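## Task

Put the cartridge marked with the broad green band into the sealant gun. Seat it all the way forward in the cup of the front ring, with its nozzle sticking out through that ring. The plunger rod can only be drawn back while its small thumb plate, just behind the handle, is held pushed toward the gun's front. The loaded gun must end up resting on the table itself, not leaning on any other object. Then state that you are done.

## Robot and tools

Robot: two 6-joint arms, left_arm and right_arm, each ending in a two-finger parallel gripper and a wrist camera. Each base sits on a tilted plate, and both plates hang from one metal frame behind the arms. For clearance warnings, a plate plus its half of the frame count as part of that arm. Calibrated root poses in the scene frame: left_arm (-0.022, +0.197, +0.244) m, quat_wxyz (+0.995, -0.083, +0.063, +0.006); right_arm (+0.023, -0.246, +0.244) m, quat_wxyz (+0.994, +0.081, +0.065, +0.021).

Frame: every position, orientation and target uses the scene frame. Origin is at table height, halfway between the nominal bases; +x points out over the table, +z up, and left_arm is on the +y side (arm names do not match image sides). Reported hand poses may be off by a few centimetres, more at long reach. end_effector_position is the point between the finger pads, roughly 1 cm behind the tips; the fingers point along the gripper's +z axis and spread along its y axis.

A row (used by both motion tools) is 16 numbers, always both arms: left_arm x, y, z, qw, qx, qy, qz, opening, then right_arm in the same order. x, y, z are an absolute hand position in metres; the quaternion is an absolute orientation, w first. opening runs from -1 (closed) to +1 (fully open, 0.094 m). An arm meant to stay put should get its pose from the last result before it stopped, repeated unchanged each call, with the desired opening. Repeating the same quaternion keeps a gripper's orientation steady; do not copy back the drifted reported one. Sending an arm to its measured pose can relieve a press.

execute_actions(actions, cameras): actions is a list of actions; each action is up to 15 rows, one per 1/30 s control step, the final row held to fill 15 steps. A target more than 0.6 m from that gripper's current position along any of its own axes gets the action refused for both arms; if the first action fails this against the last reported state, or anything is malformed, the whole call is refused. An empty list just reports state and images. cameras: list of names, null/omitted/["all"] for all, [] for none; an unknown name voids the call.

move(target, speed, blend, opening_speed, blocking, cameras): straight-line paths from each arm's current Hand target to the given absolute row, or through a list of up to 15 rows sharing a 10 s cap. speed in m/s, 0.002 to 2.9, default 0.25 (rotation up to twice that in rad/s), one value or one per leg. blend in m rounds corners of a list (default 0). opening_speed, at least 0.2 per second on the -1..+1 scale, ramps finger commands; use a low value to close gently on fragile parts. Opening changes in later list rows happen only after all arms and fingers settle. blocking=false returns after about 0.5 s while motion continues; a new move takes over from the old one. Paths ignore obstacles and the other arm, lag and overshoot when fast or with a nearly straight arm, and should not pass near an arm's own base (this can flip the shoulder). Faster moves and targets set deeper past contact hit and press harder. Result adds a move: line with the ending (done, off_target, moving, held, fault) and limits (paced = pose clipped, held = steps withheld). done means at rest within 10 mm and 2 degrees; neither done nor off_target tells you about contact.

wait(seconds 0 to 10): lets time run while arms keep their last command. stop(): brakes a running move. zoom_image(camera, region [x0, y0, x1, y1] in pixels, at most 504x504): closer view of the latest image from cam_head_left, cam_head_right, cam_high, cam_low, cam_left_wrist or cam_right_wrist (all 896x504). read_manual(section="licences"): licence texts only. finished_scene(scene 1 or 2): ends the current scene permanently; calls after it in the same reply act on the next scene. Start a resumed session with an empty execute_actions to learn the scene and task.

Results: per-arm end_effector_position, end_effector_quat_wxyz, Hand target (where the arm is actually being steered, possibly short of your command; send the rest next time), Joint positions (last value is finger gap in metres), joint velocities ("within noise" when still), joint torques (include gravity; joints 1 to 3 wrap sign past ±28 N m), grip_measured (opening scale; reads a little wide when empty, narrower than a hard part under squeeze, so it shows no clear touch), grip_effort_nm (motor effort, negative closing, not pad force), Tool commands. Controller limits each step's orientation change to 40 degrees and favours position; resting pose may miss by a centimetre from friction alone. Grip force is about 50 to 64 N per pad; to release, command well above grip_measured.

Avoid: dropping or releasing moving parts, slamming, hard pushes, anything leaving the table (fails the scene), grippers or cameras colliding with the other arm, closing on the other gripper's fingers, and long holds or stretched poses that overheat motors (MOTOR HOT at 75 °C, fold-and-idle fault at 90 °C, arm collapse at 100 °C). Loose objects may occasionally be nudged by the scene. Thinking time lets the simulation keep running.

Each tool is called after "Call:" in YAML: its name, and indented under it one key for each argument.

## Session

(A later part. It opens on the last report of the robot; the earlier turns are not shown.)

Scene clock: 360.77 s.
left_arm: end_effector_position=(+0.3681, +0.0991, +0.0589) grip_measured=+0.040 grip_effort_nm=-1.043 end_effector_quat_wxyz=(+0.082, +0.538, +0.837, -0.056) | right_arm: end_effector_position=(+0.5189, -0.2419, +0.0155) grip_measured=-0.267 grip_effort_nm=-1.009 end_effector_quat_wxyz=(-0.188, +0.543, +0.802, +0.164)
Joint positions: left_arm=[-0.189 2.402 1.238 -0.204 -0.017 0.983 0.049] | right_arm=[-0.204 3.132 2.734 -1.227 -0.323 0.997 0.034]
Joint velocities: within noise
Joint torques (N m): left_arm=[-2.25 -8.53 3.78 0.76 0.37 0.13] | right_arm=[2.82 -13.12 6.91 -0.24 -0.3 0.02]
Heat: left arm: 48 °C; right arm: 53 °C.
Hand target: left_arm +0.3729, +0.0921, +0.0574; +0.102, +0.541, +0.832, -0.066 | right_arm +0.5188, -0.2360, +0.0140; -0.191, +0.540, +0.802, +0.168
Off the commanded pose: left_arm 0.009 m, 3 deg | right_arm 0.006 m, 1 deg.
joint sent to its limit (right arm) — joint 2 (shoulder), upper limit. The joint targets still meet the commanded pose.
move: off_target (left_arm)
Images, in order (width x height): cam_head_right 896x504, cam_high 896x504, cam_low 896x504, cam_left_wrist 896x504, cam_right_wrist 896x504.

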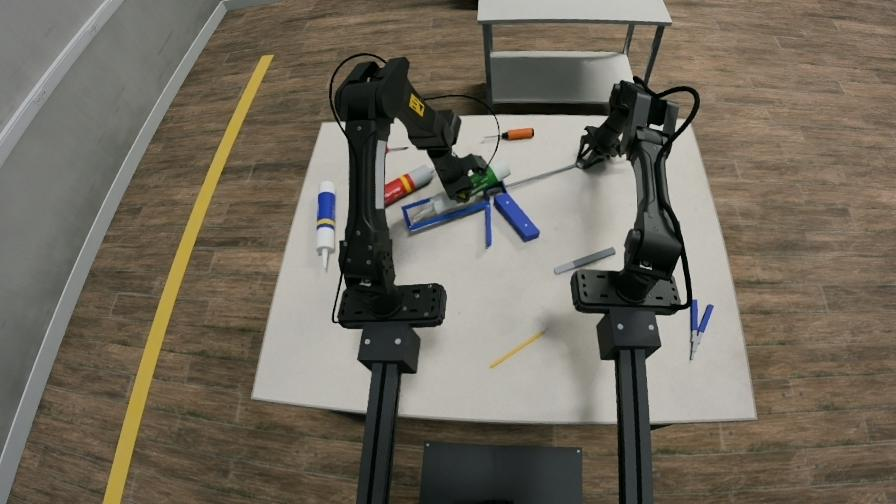

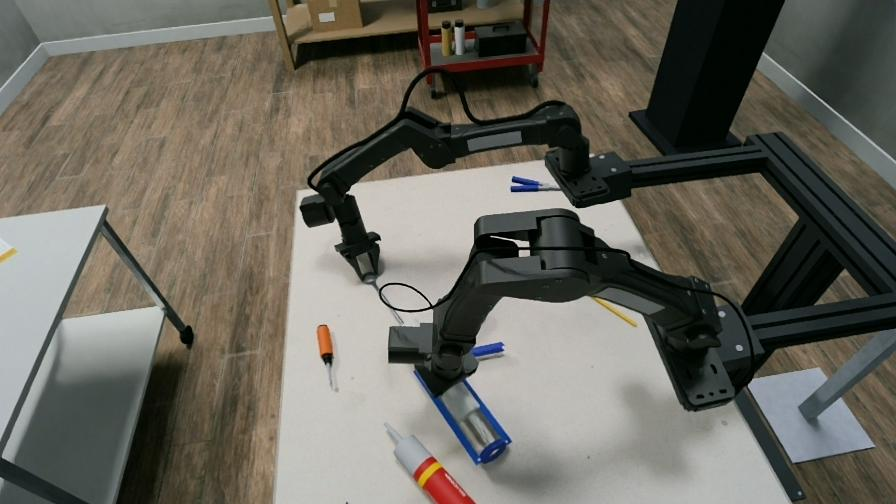

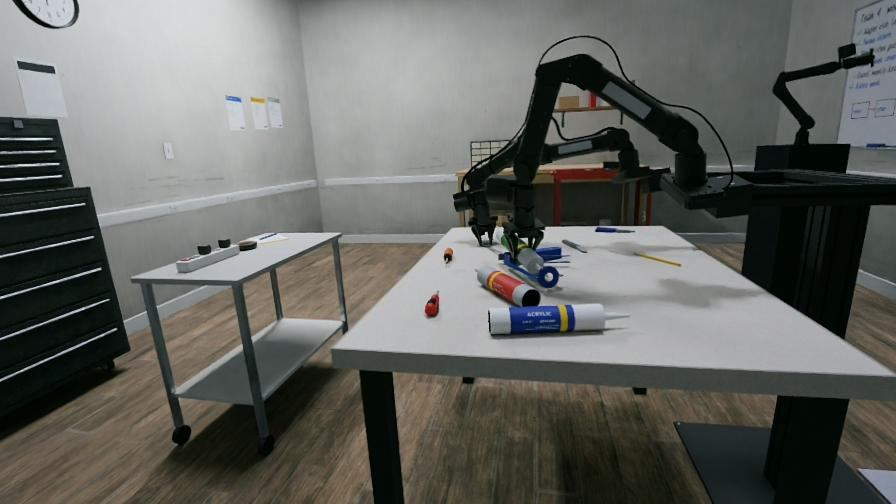

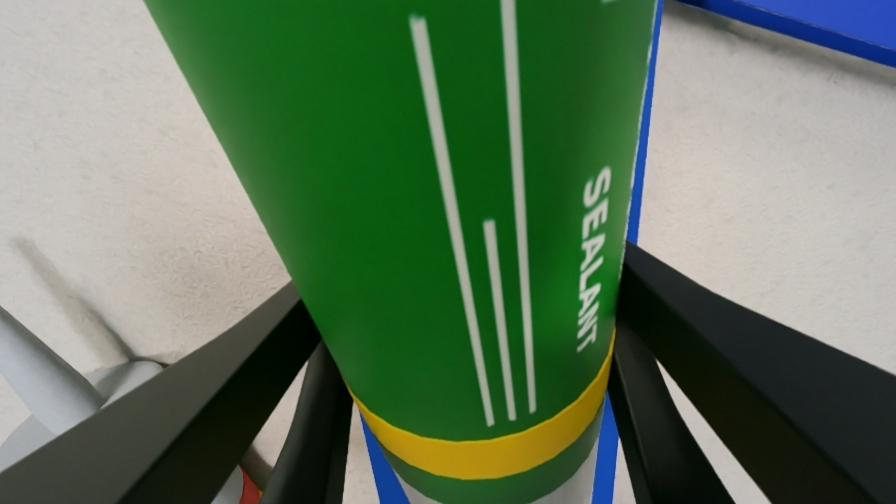

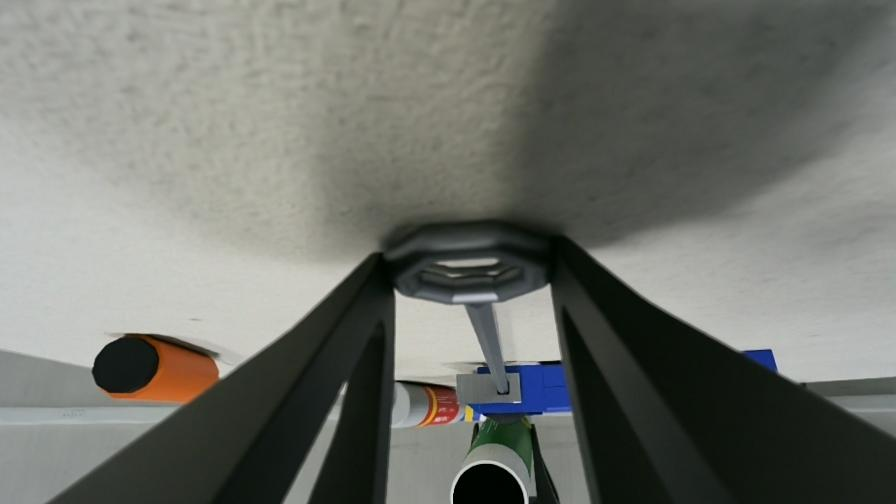

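Call:
move:
  target: [0.368,0.088,0.057,0.1005,0.5622,0.8179,-0.069,-0.12,0.519,-0.236,0.014,-0.193,0.54,0.802,0.168,-0.45]
  speed: 0.05
  cameras: ["cam_head_right","cam_high","cam_left_wrist","cam_right_wrist","cam_low"]

Call:
zoom_image:
  camera: "cam_right_wrist"
  region: [400, 360, 600, 504]

Call:
zoom_image:
  camera: "cam_low"
  region: [470, 200, 610, 310]

Call:
zoom_image:
  camera: "cam_high"
  region: [400, 360, 540, 480]

Scene clock: 382.30 s.
left_arm: end_effector_position=(+0.3647, +0.0987, +0.0578) grip_measured=+0.040 grip_effort_nm=-1.023 end_effector_quat_wxyz=(+0.082, +0.556, +0.825, -0.057) | right_arm: end_effector_position=(+0.5189, -0.2419, +0.0155) grip_measured=-0.267 grip_effort_nm=-1.009 end_effector_quat_wxyz=(-0.188, +0.543, +0.802, +0.164)
Joint positions: left_arm=[-0.189 2.402 1.23 -0.202 -0.013 1.026 0.049] | right_arm=[-0.204 3.132 2.734 -1.227 -0.323 0.997 0.034]
Joint velocities: within noise
Joint torques (N m): left_arm=[-2.93 -8.55 3.78 0.71 0.41 0.13] | right_arm=[2.77 -13.09 6.84 -0.25 -0.31 0.03]
Heat: left arm: 47 °C; right arm: 54 °C.
Hand target: left_arm +0.3678, +0.0881, +0.0574; +0.100, +0.562, +0.818, -0.069 | right_arm +0.5188, -0.2360, +0.0140; -0.191, +0.540, +0.802, +0.168
Off the commanded pose: left_arm 0.011 m, 3 deg | right_arm 0.006 m, 1 deg.
joint sent to its limit (right arm) — joint 2 (shoulder), upper limit. The joint targets still meet the commanded pose.
move: off_target (left_arm)
Images, in order (width x height): cam_head_right 896x504, cam_high 896x504, cam_low 896x504, cam_left_wrist 896x504, cam_right_wrist 896x504.

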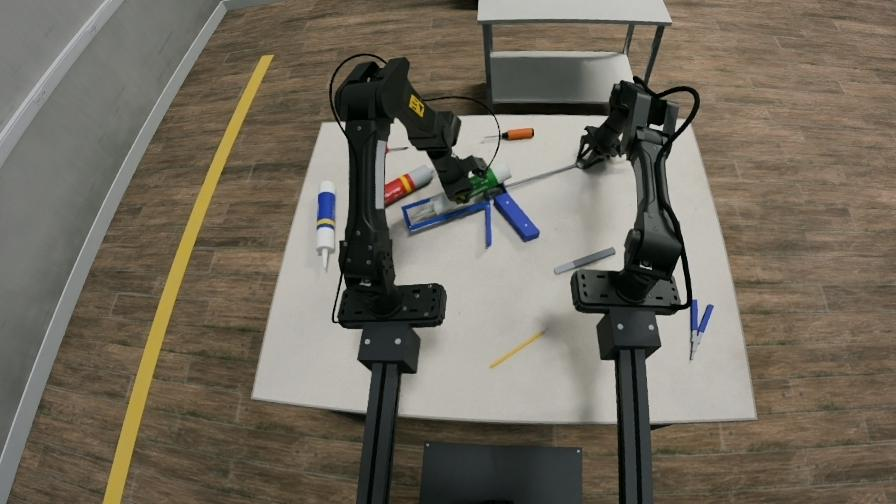

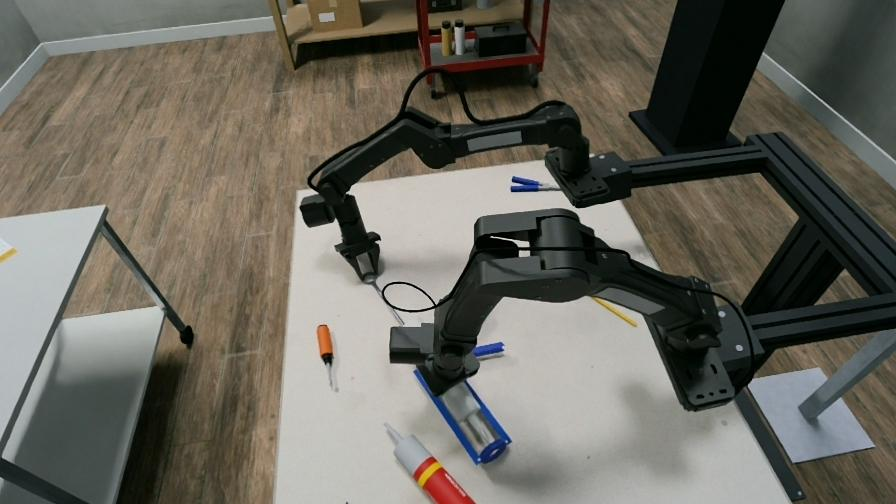

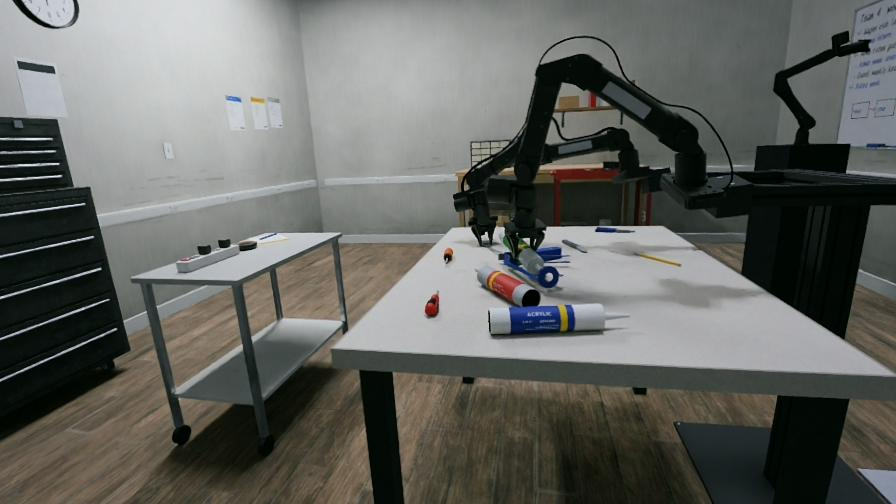

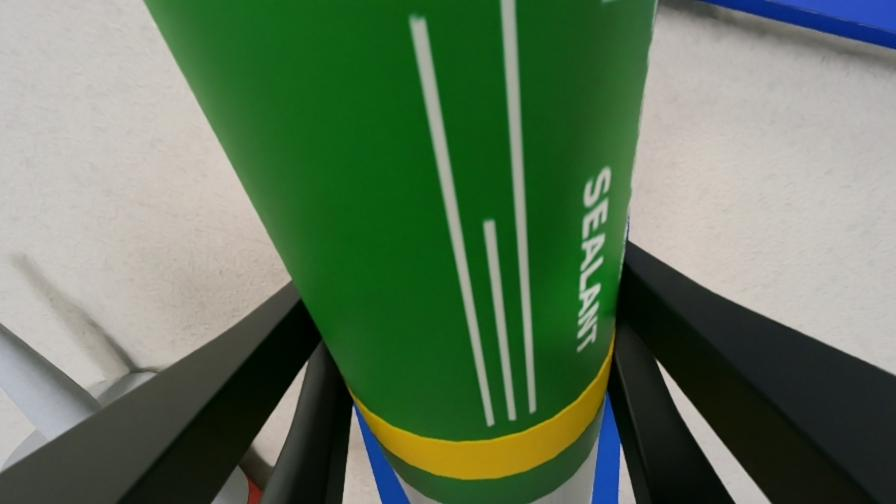

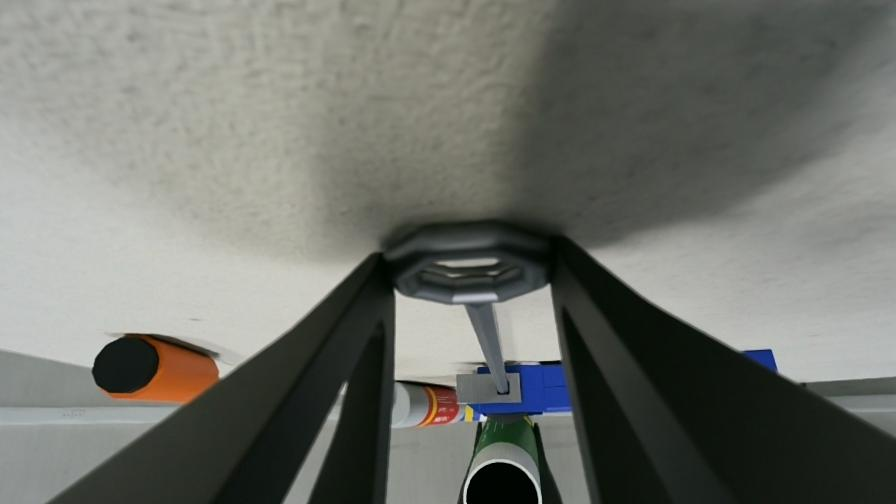

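Scaled by 2.520 from the camera's 896x504 image, which has a finer 1280x720 frame.

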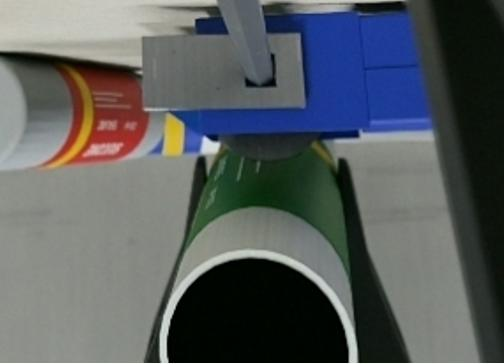

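Scaled by 3.600 from the camera's 896x504 image, which has a finer 1280x720 frame.

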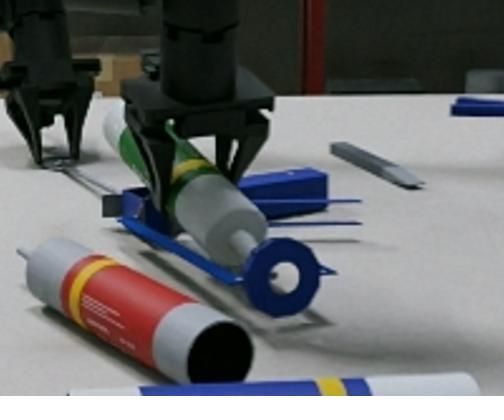

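Scaled by 3.600 from the camera's 896x504 image, which has a finer 1280x720 frame.

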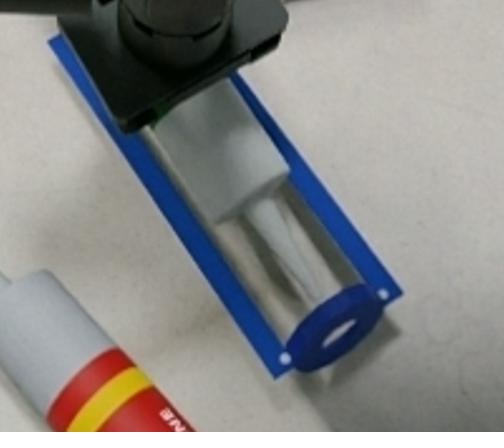

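Call:
move:
  target: [0.356,0.116,0.0545,0.1005,0.5622,0.8179,-0.069,-0.12,0.519,-0.238,0.014,-0.193,0.54,0.802,0.168,-0.45]
  speed: 0.05
  cameras: ["cam_left_wrist","cam_right_wrist","cam_low","cam_high"]

Call:
zoom_image:
  camera: "cam_low"
  region: [470, 200, 610, 310]

Call:
zoom_image:
  camera: "cam_high"
  region: [400, 360, 540, 480]

Scene clock: 395.27 s.
left_arm: end_effector_position=(+0.3516, +0.1186, +0.0457) grip_measured=+0.040 grip_effort_nm=-1.023 end_effector_quat_wxyz=(+0.085, +0.561, +0.821, -0.062) | right_arm: end_effector_position=(+0.5190, -0.2417, +0.0156) grip_measured=-0.267 grip_effort_nm=-1.004 end_effector_quat_wxyz=(-0.188, +0.542, +0.802, +0.165)
Joint positions: left_arm=[-0.13 2.402 1.159 -0.13 0.01 1.097 0.049] | right_arm=[-0.204 3.132 2.734 -1.227 -0.324 0.994 0.034]
Joint velocities: within noise
Joint torques (N m): left_arm=[-1.91 -10.82 2.51 0.42 0.34 0.14] | right_arm=[2.54 -13.11 7.02 -0.24 -0.29 0.03]
Heat: left arm: 47 °C; right arm: 54 °C.
Hand target: left_arm +0.3560, +0.1161, +0.0544; +0.100, +0.562, +0.818, -0.069 | right_arm +0.5188, -0.2379, +0.0140; -0.191, +0.541, +0.802, +0.169
Off the commanded pose: left_arm 0.010 m, 2 deg | right_arm 0.004 m, 1 deg.
joint sent to its limit (right arm) — joint 2 (shoulder), upper limit. The joint targets still meet the commanded pose.
move: done
Images, in order (width x height): cam_high 896x504, cam_low 896x504, cam_left_wrist 896x504, cam_right_wrist 896x504.

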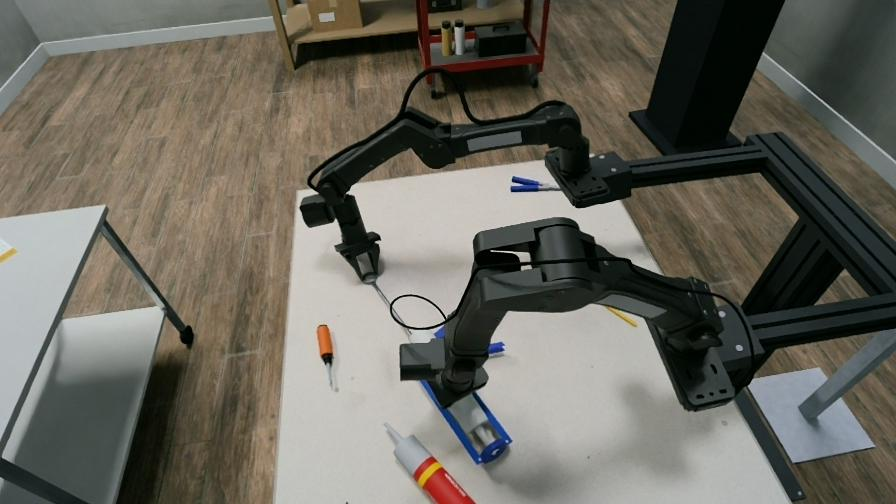

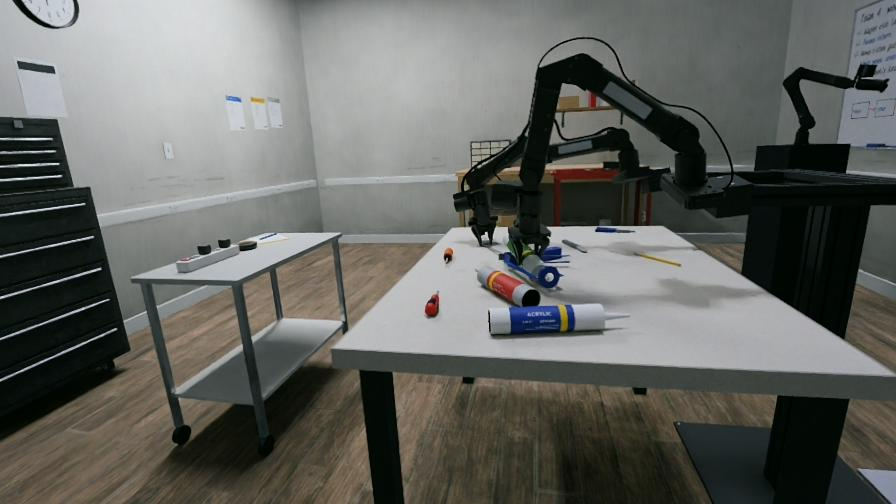

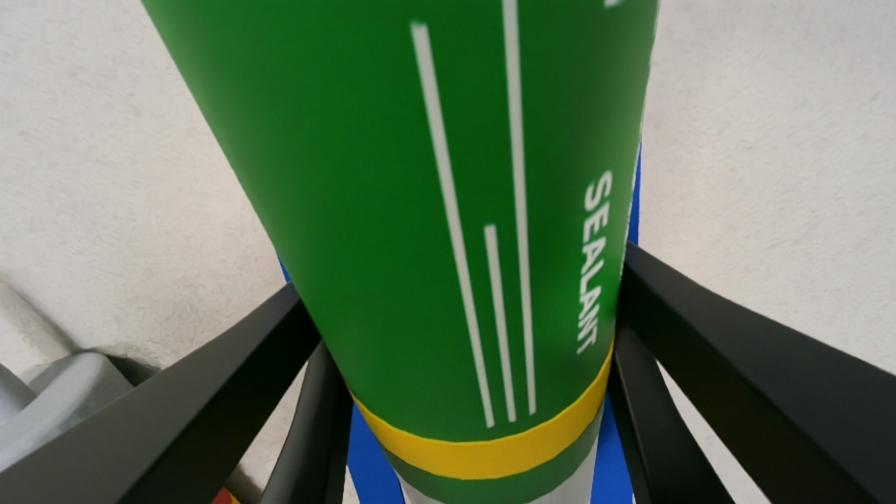

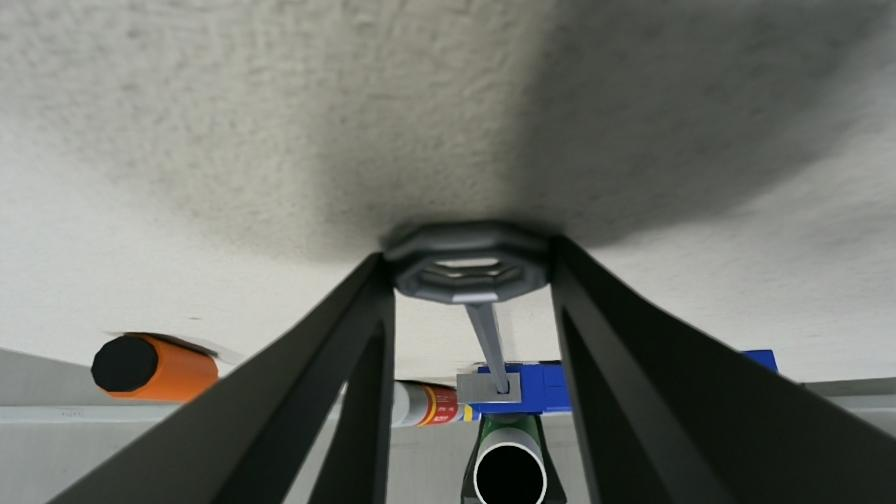

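Scaled by 3.600 from the camera's 896x504 image, which has a finer 1280x720 frame.

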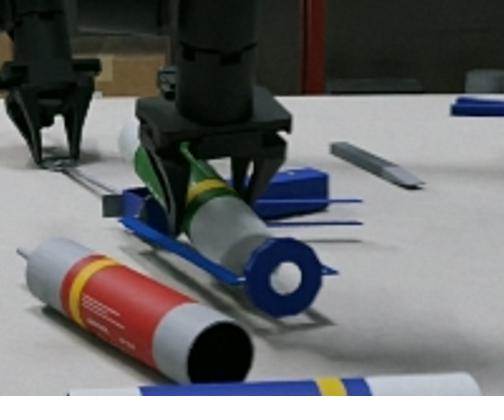

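Scaled by 3.600 from the camera's 896x504 image, which has a finer 1280x720 frame.

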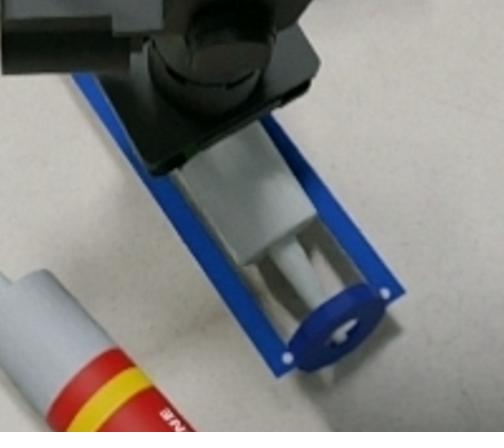

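Call:
move:
  target:
    - [0.355,0.118,0.064,0.1005,0.5622,0.8179,-0.069,-0.12,0.519,-0.240,0.014,-0.193,0.54,0.802,0.168,-0.45]
    - [0.343,0.145,0.060,0.1005,0.5622,0.8179,-0.069,-0.12,0.519,-0.240,0.014,-0.193,0.54,0.802,0.168,-0.45]
  speed: 0.05
  cameras: ["cam_left_wrist","cam_right_wrist","cam_low","cam_high"]

Call:
zoom_image:
  camera: "cam_low"
  region: [470, 200, 610, 310]

Call:
zoom_image:
  camera: "cam_high"
  region: [400, 360, 540, 480]

Call:
zoom_image:
  camera: "cam_right_wrist"
  region: [400, 360, 600, 504]

Scene clock: 400.97 s.
left_arm: end_effector_position=(+0.3382, +0.1291, +0.0451) grip_measured=+0.040 grip_effort_nm=-1.033 end_effector_quat_wxyz=(+0.102, +0.564, +0.815, -0.086) | right_arm: end_effector_position=(+0.5169, -0.2328, +0.0196) grip_measured=-0.268 grip_effort_nm=-1.004 end_effector_quat_wxyz=(-0.200, +0.532, +0.803, +0.178)
Joint positions: left_arm=[-0.074 2.376 1.085 -0.08 0.081 1.161 0.049] | right_arm=[-0.198 3.132 2.734 -1.243 -0.358 0.977 0.034]
Joint velocities: within noise
Joint torques (N m): left_arm=[-0.14 -12.92 1.69 0.17 -0.11 0.23] | right_arm=[1.65 -13.08 7.15 -0.16 0.02 0.16]
Heat: left arm: 48 °C; right arm: 54 °C.
Hand target: left_arm +0.3429, +0.1444, +0.0588; +0.100, +0.562, +0.818, -0.069 | right_arm +0.5187, -0.2401, +0.0142; -0.191, +0.541, +0.802, +0.169
Off the commanded pose: left_arm 0.022 m, 2 deg | right_arm 0.009 m, 2 deg.
joint sent to its limit (right arm) — joint 2 (shoulder), upper limit. The joint targets still meet the commanded pose.
move: off_target (left_arm)
Images, in order (width x height): cam_high 896x504, cam_low 896x504, cam_left_wrist 896x504, cam_right_wrist 896x504.

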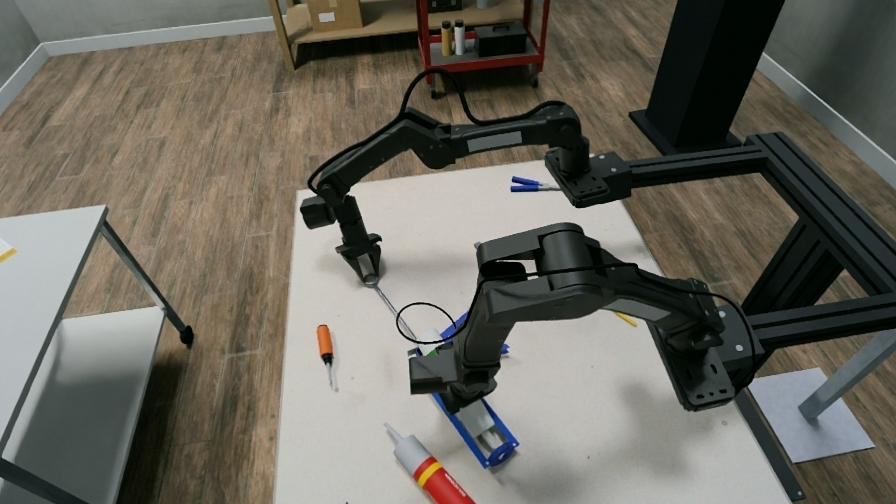

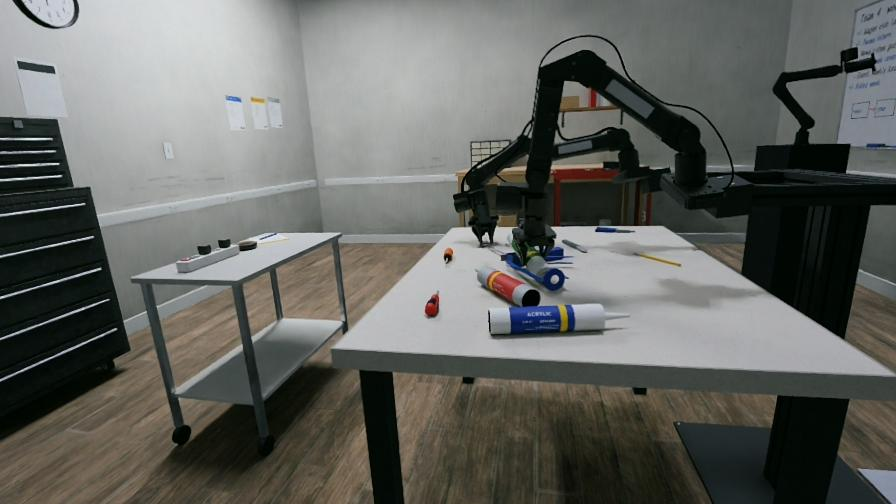

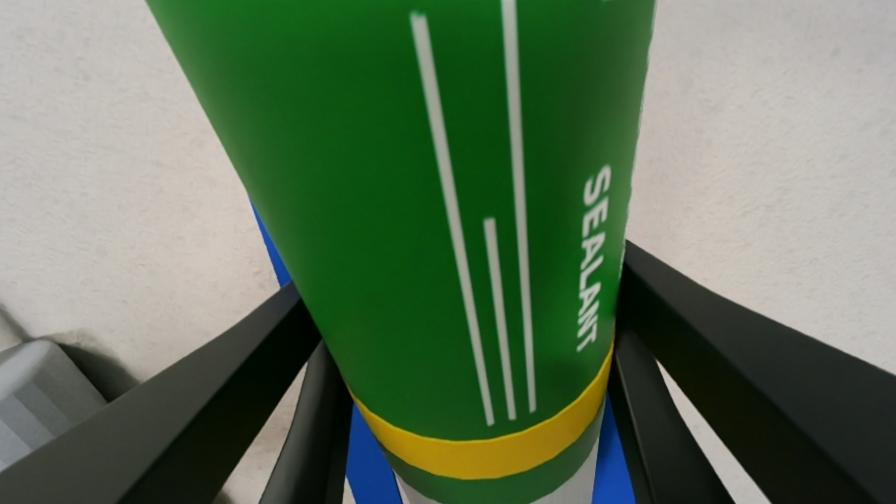

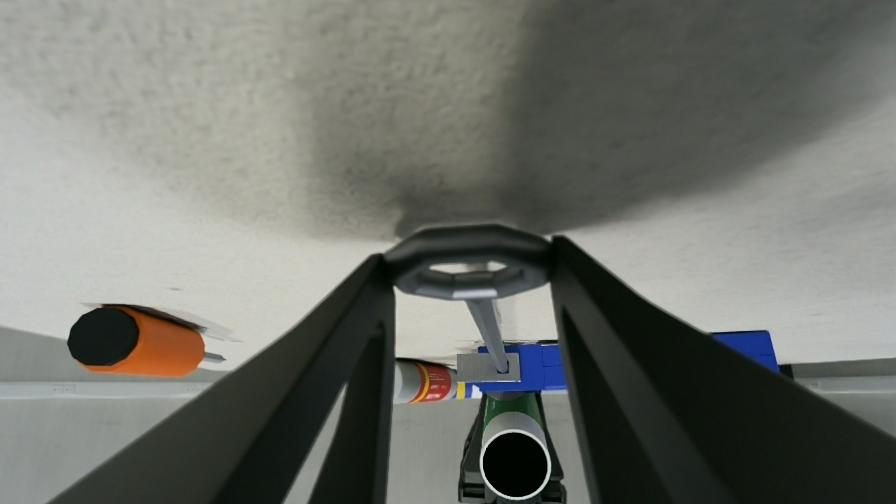

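Scaled by 3.600 from the camera's 896x504 image, which has a finer 1280x720 frame.

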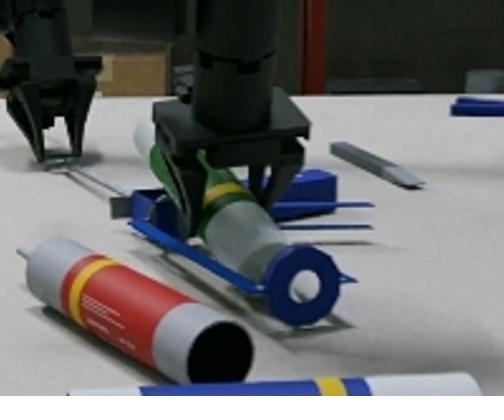

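Scaled by 3.600 from the camera's 896x504 image, which has a finer 1280x720 frame.

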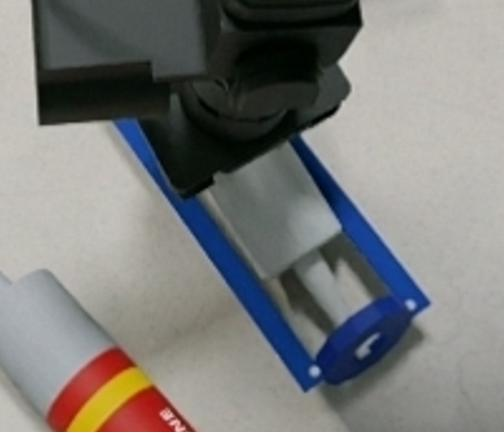

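Scaled by 2.520 from the camera's 896x504 image, which has a finer 1280x720 frame.

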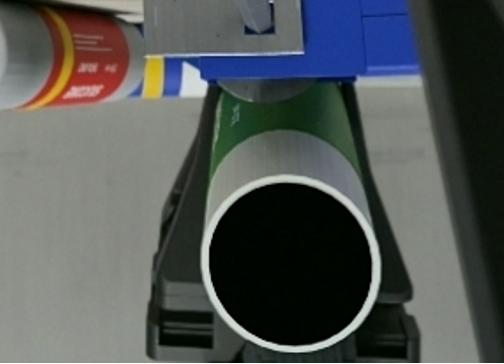

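Call:
zoom_image:
  camera: "cam_low"
  region: [520, 250, 580, 300]

Call:
zoom_image:
  camera: "cam_high"
  region: [470, 420, 530, 470]

Scaled by 8.400 from the camera's 896x504 image, which has a finer 1280x720 frame.

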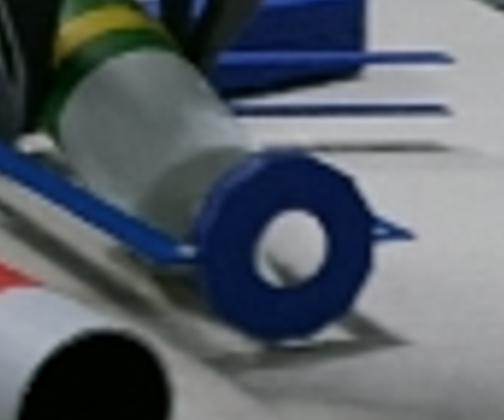

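Scaled by 8.400 from the camera's 896x504 image, which has a finer 1280x720 frame.

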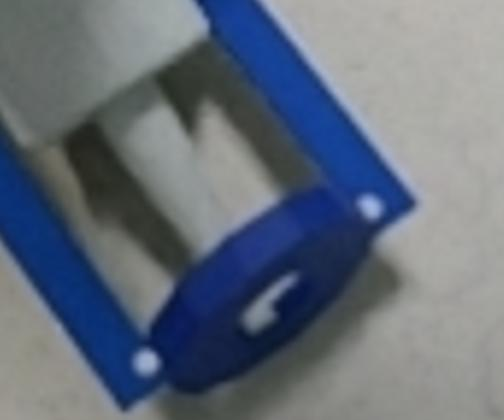

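Call:
move:
  target:
    - [0.355,0.112,0.064,0.0933,0.5628,0.8188,-0.0641,-0.12,0.519,-0.236,0.016,-0.193,0.54,0.802,0.168,-0.45]
  speed: 0.05
  cameras: ["cam_left_wrist","cam_low","cam_high"]

Call:
zoom_image:
  camera: "cam_low"
  region: [510, 240, 590, 300]

Call:
zoom_image:
  camera: "cam_high"
  region: [450, 400, 530, 470]

Scene clock: 412.67 s.
left_arm: end_effector_position=(+0.3407, +0.1226, +0.0493) grip_measured=+0.040 grip_effort_nm=-1.028 end_effector_quat_wxyz=(+0.073, +0.563, +0.821, -0.061) | right_arm: end_effector_position=(+0.5168, -0.2340, +0.0189) grip_measured=-0.268 grip_effort_nm=-1.009 end_effector_quat_wxyz=(-0.198, +0.532, +0.804, +0.175)
Joint positions: left_arm=[-0.13 2.376 1.123 -0.14 -0.001 1.099 0.049] | right_arm=[-0.198 3.132 2.734 -1.242 -0.351 0.977 0.034]
Joint velocities: within noise
Joint torques (N m): left_arm=[-3.93 -10.85 5.35 0.2 0.27 -0.15] | right_arm=[2.25 -13.39 6.91 -0.15 -0.07 0.24]
Heat: left arm: 49 °C; right arm: 54 °C.
Hand target: left_arm +0.3546, +0.1121, +0.0639; +0.093, +0.563, +0.819, -0.064 | right_arm +0.5189, -0.2361, +0.0160; -0.192, +0.540, +0.802, +0.168
Off the commanded pose: left_arm 0.023 m, 2 deg | right_arm 0.004 m, 1 deg.
move: off_target (left_arm)
Images, in order (width x height): cam_high 896x504, cam_low 896x504, cam_left_wrist 896x504.

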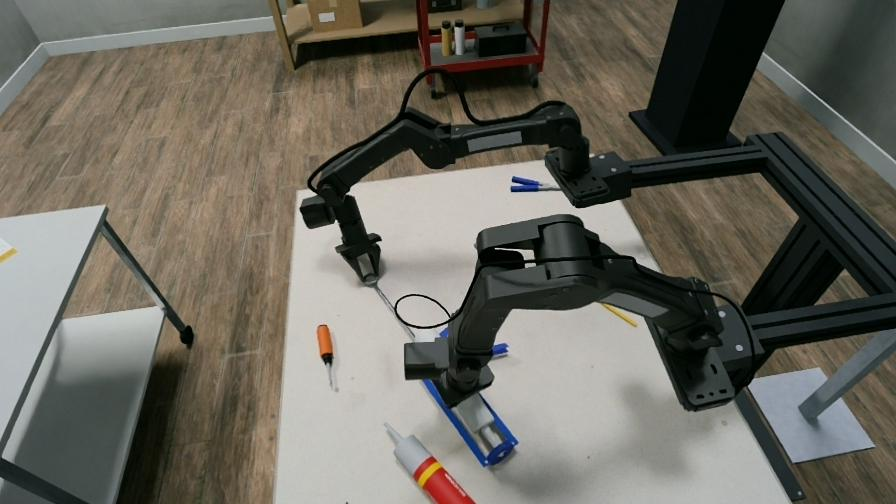

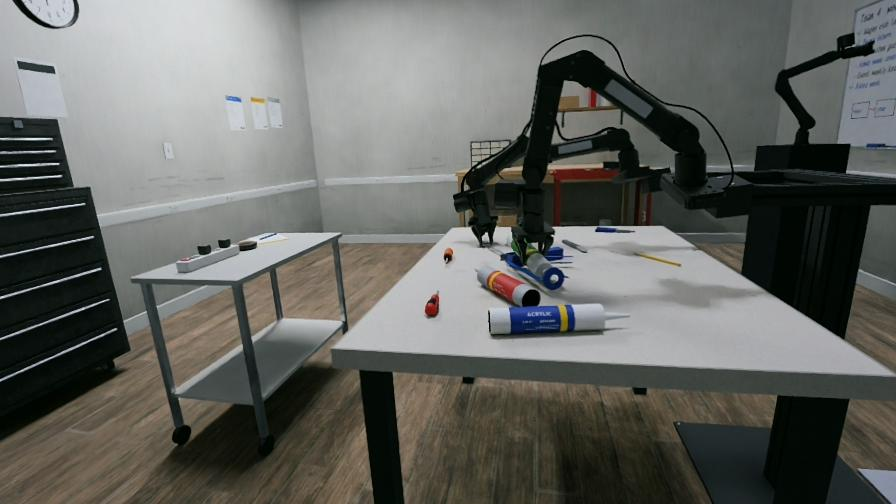

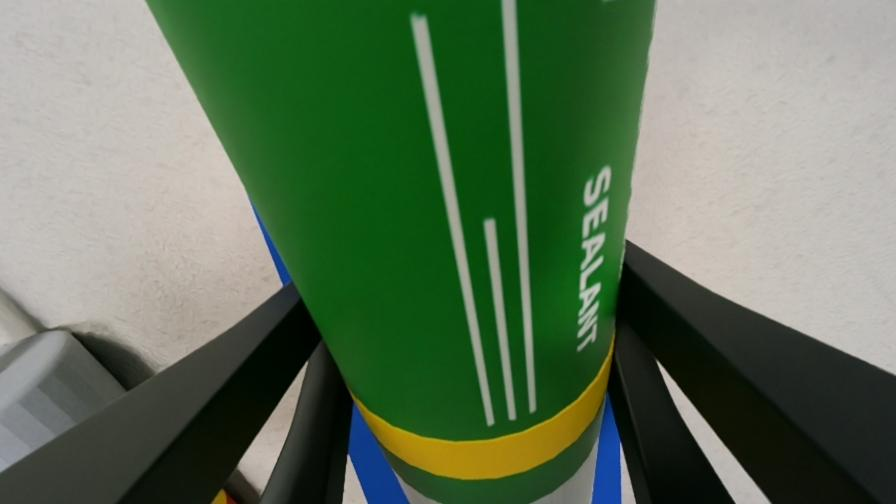

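Scaled by 6.300 from the camera's 896x504 image, which has a finer 1280x720 frame.

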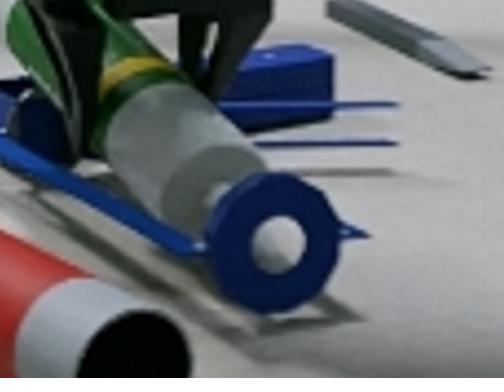

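Scaled by 6.300 from the camera's 896x504 image, which has a finer 1280x720 frame.

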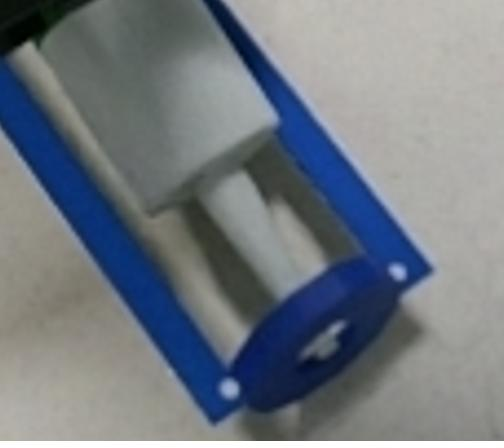

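Call:
move:
  target:
    - [0.352,0.120,0.073,0.0933,0.5628,0.8188,-0.0641,-0.12,0.519,-0.238,0.016,-0.193,0.54,0.802,0.168,-0.45]
  speed: 0.05
  cameras: ["cam_left_wrist","cam_low","cam_high"]

Call:
zoom_image:
  camera: "cam_low"
  region: [510, 240, 590, 300]

Call:
zoom_image:
  camera: "cam_high"
  region: [450, 400, 530, 470]

Scene clock: 420.33 s.
left_arm: end_effector_position=(+0.3403, +0.1226, +0.0493) grip_measured=+0.040 grip_effort_nm=-1.038 end_effector_quat_wxyz=(+0.073, +0.563, +0.821, -0.062) | right_arm: end_effector_position=(+0.5168, -0.2340, +0.0189) grip_measured=-0.268 grip_effort_nm=-1.004 end_effector_quat_wxyz=(-0.198, +0.532, +0.804, +0.175)
Joint positions: left_arm=[-0.13 2.376 1.123 -0.142 -0.001 1.099 0.049] | right_arm=[-0.198 3.132 2.734 -1.242 -0.351 0.977 0.034]
Joint velocities: within noise
Joint torques (N m): left_arm=[-2.18 -13.81 3.11 0.11 0.28 0.03] | right_arm=[1.99 -13.27 7.32 -0.2 -0.07 0.18]
Heat: left arm: 48 °C; right arm: 55 °C.
Hand target: left_arm +0.3517, +0.1199, +0.0716; +0.093, +0.563, +0.819, -0.064 | right_arm +0.5189, -0.2381, +0.0160; -0.192, +0.540, +0.802, +0.169
Off the commanded pose: left_arm 0.027 m, 2 deg | right_arm 0.005 m, 1 deg.
move: off_target (left_arm)
Images, in order (width x height): cam_high 896x504, cam_low 896x504, cam_left_wrist 896x504.

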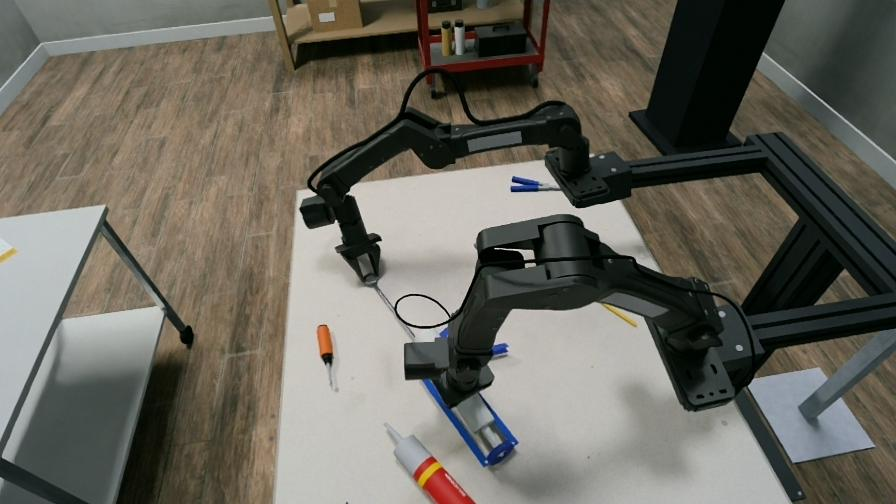

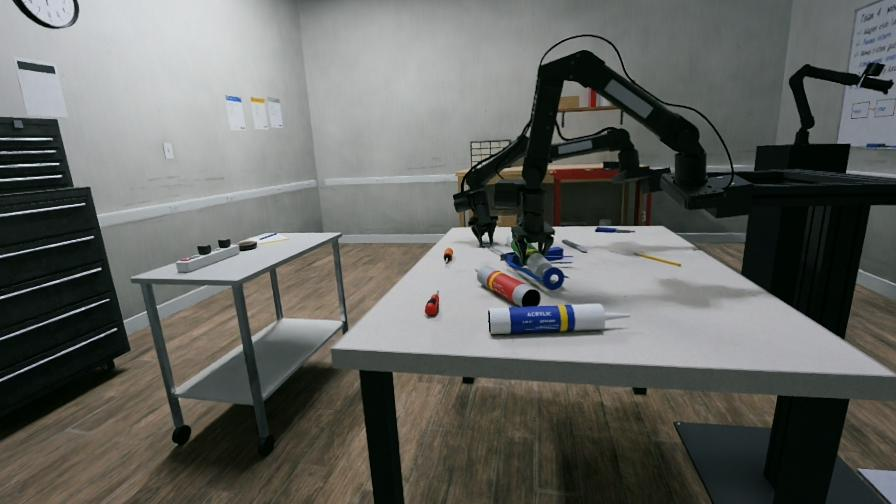

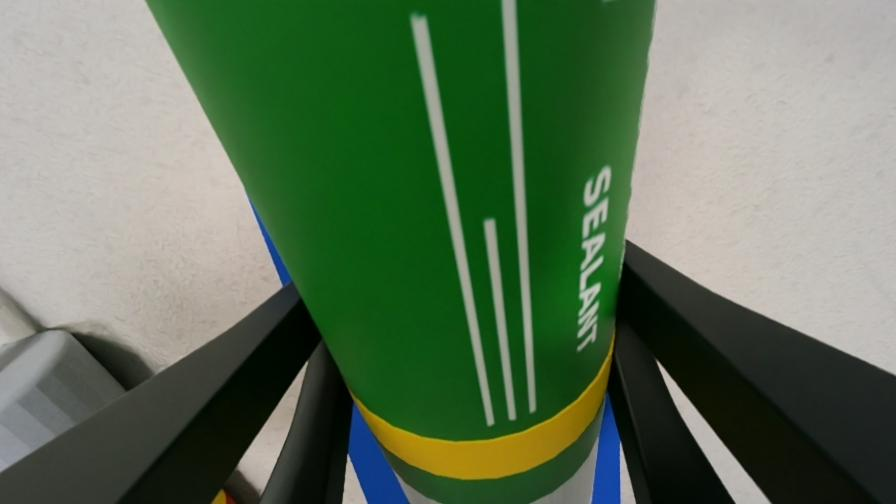

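Scaled by 6.300 from the camera's 896x504 image, which has a finer 1280x720 frame.

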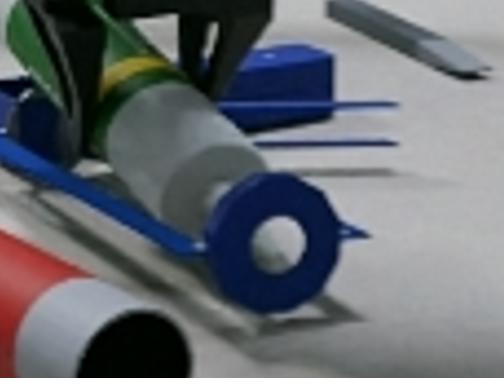

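Scaled by 6.300 from the camera's 896x504 image, which has a finer 1280x720 frame.

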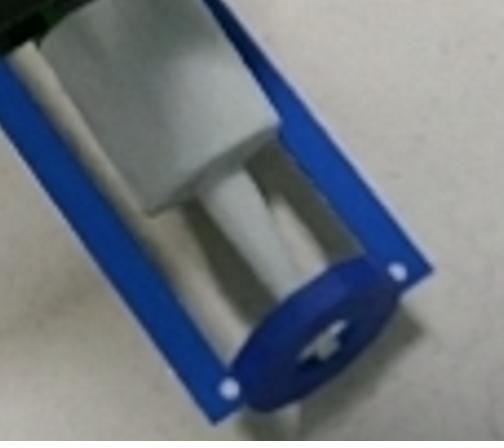

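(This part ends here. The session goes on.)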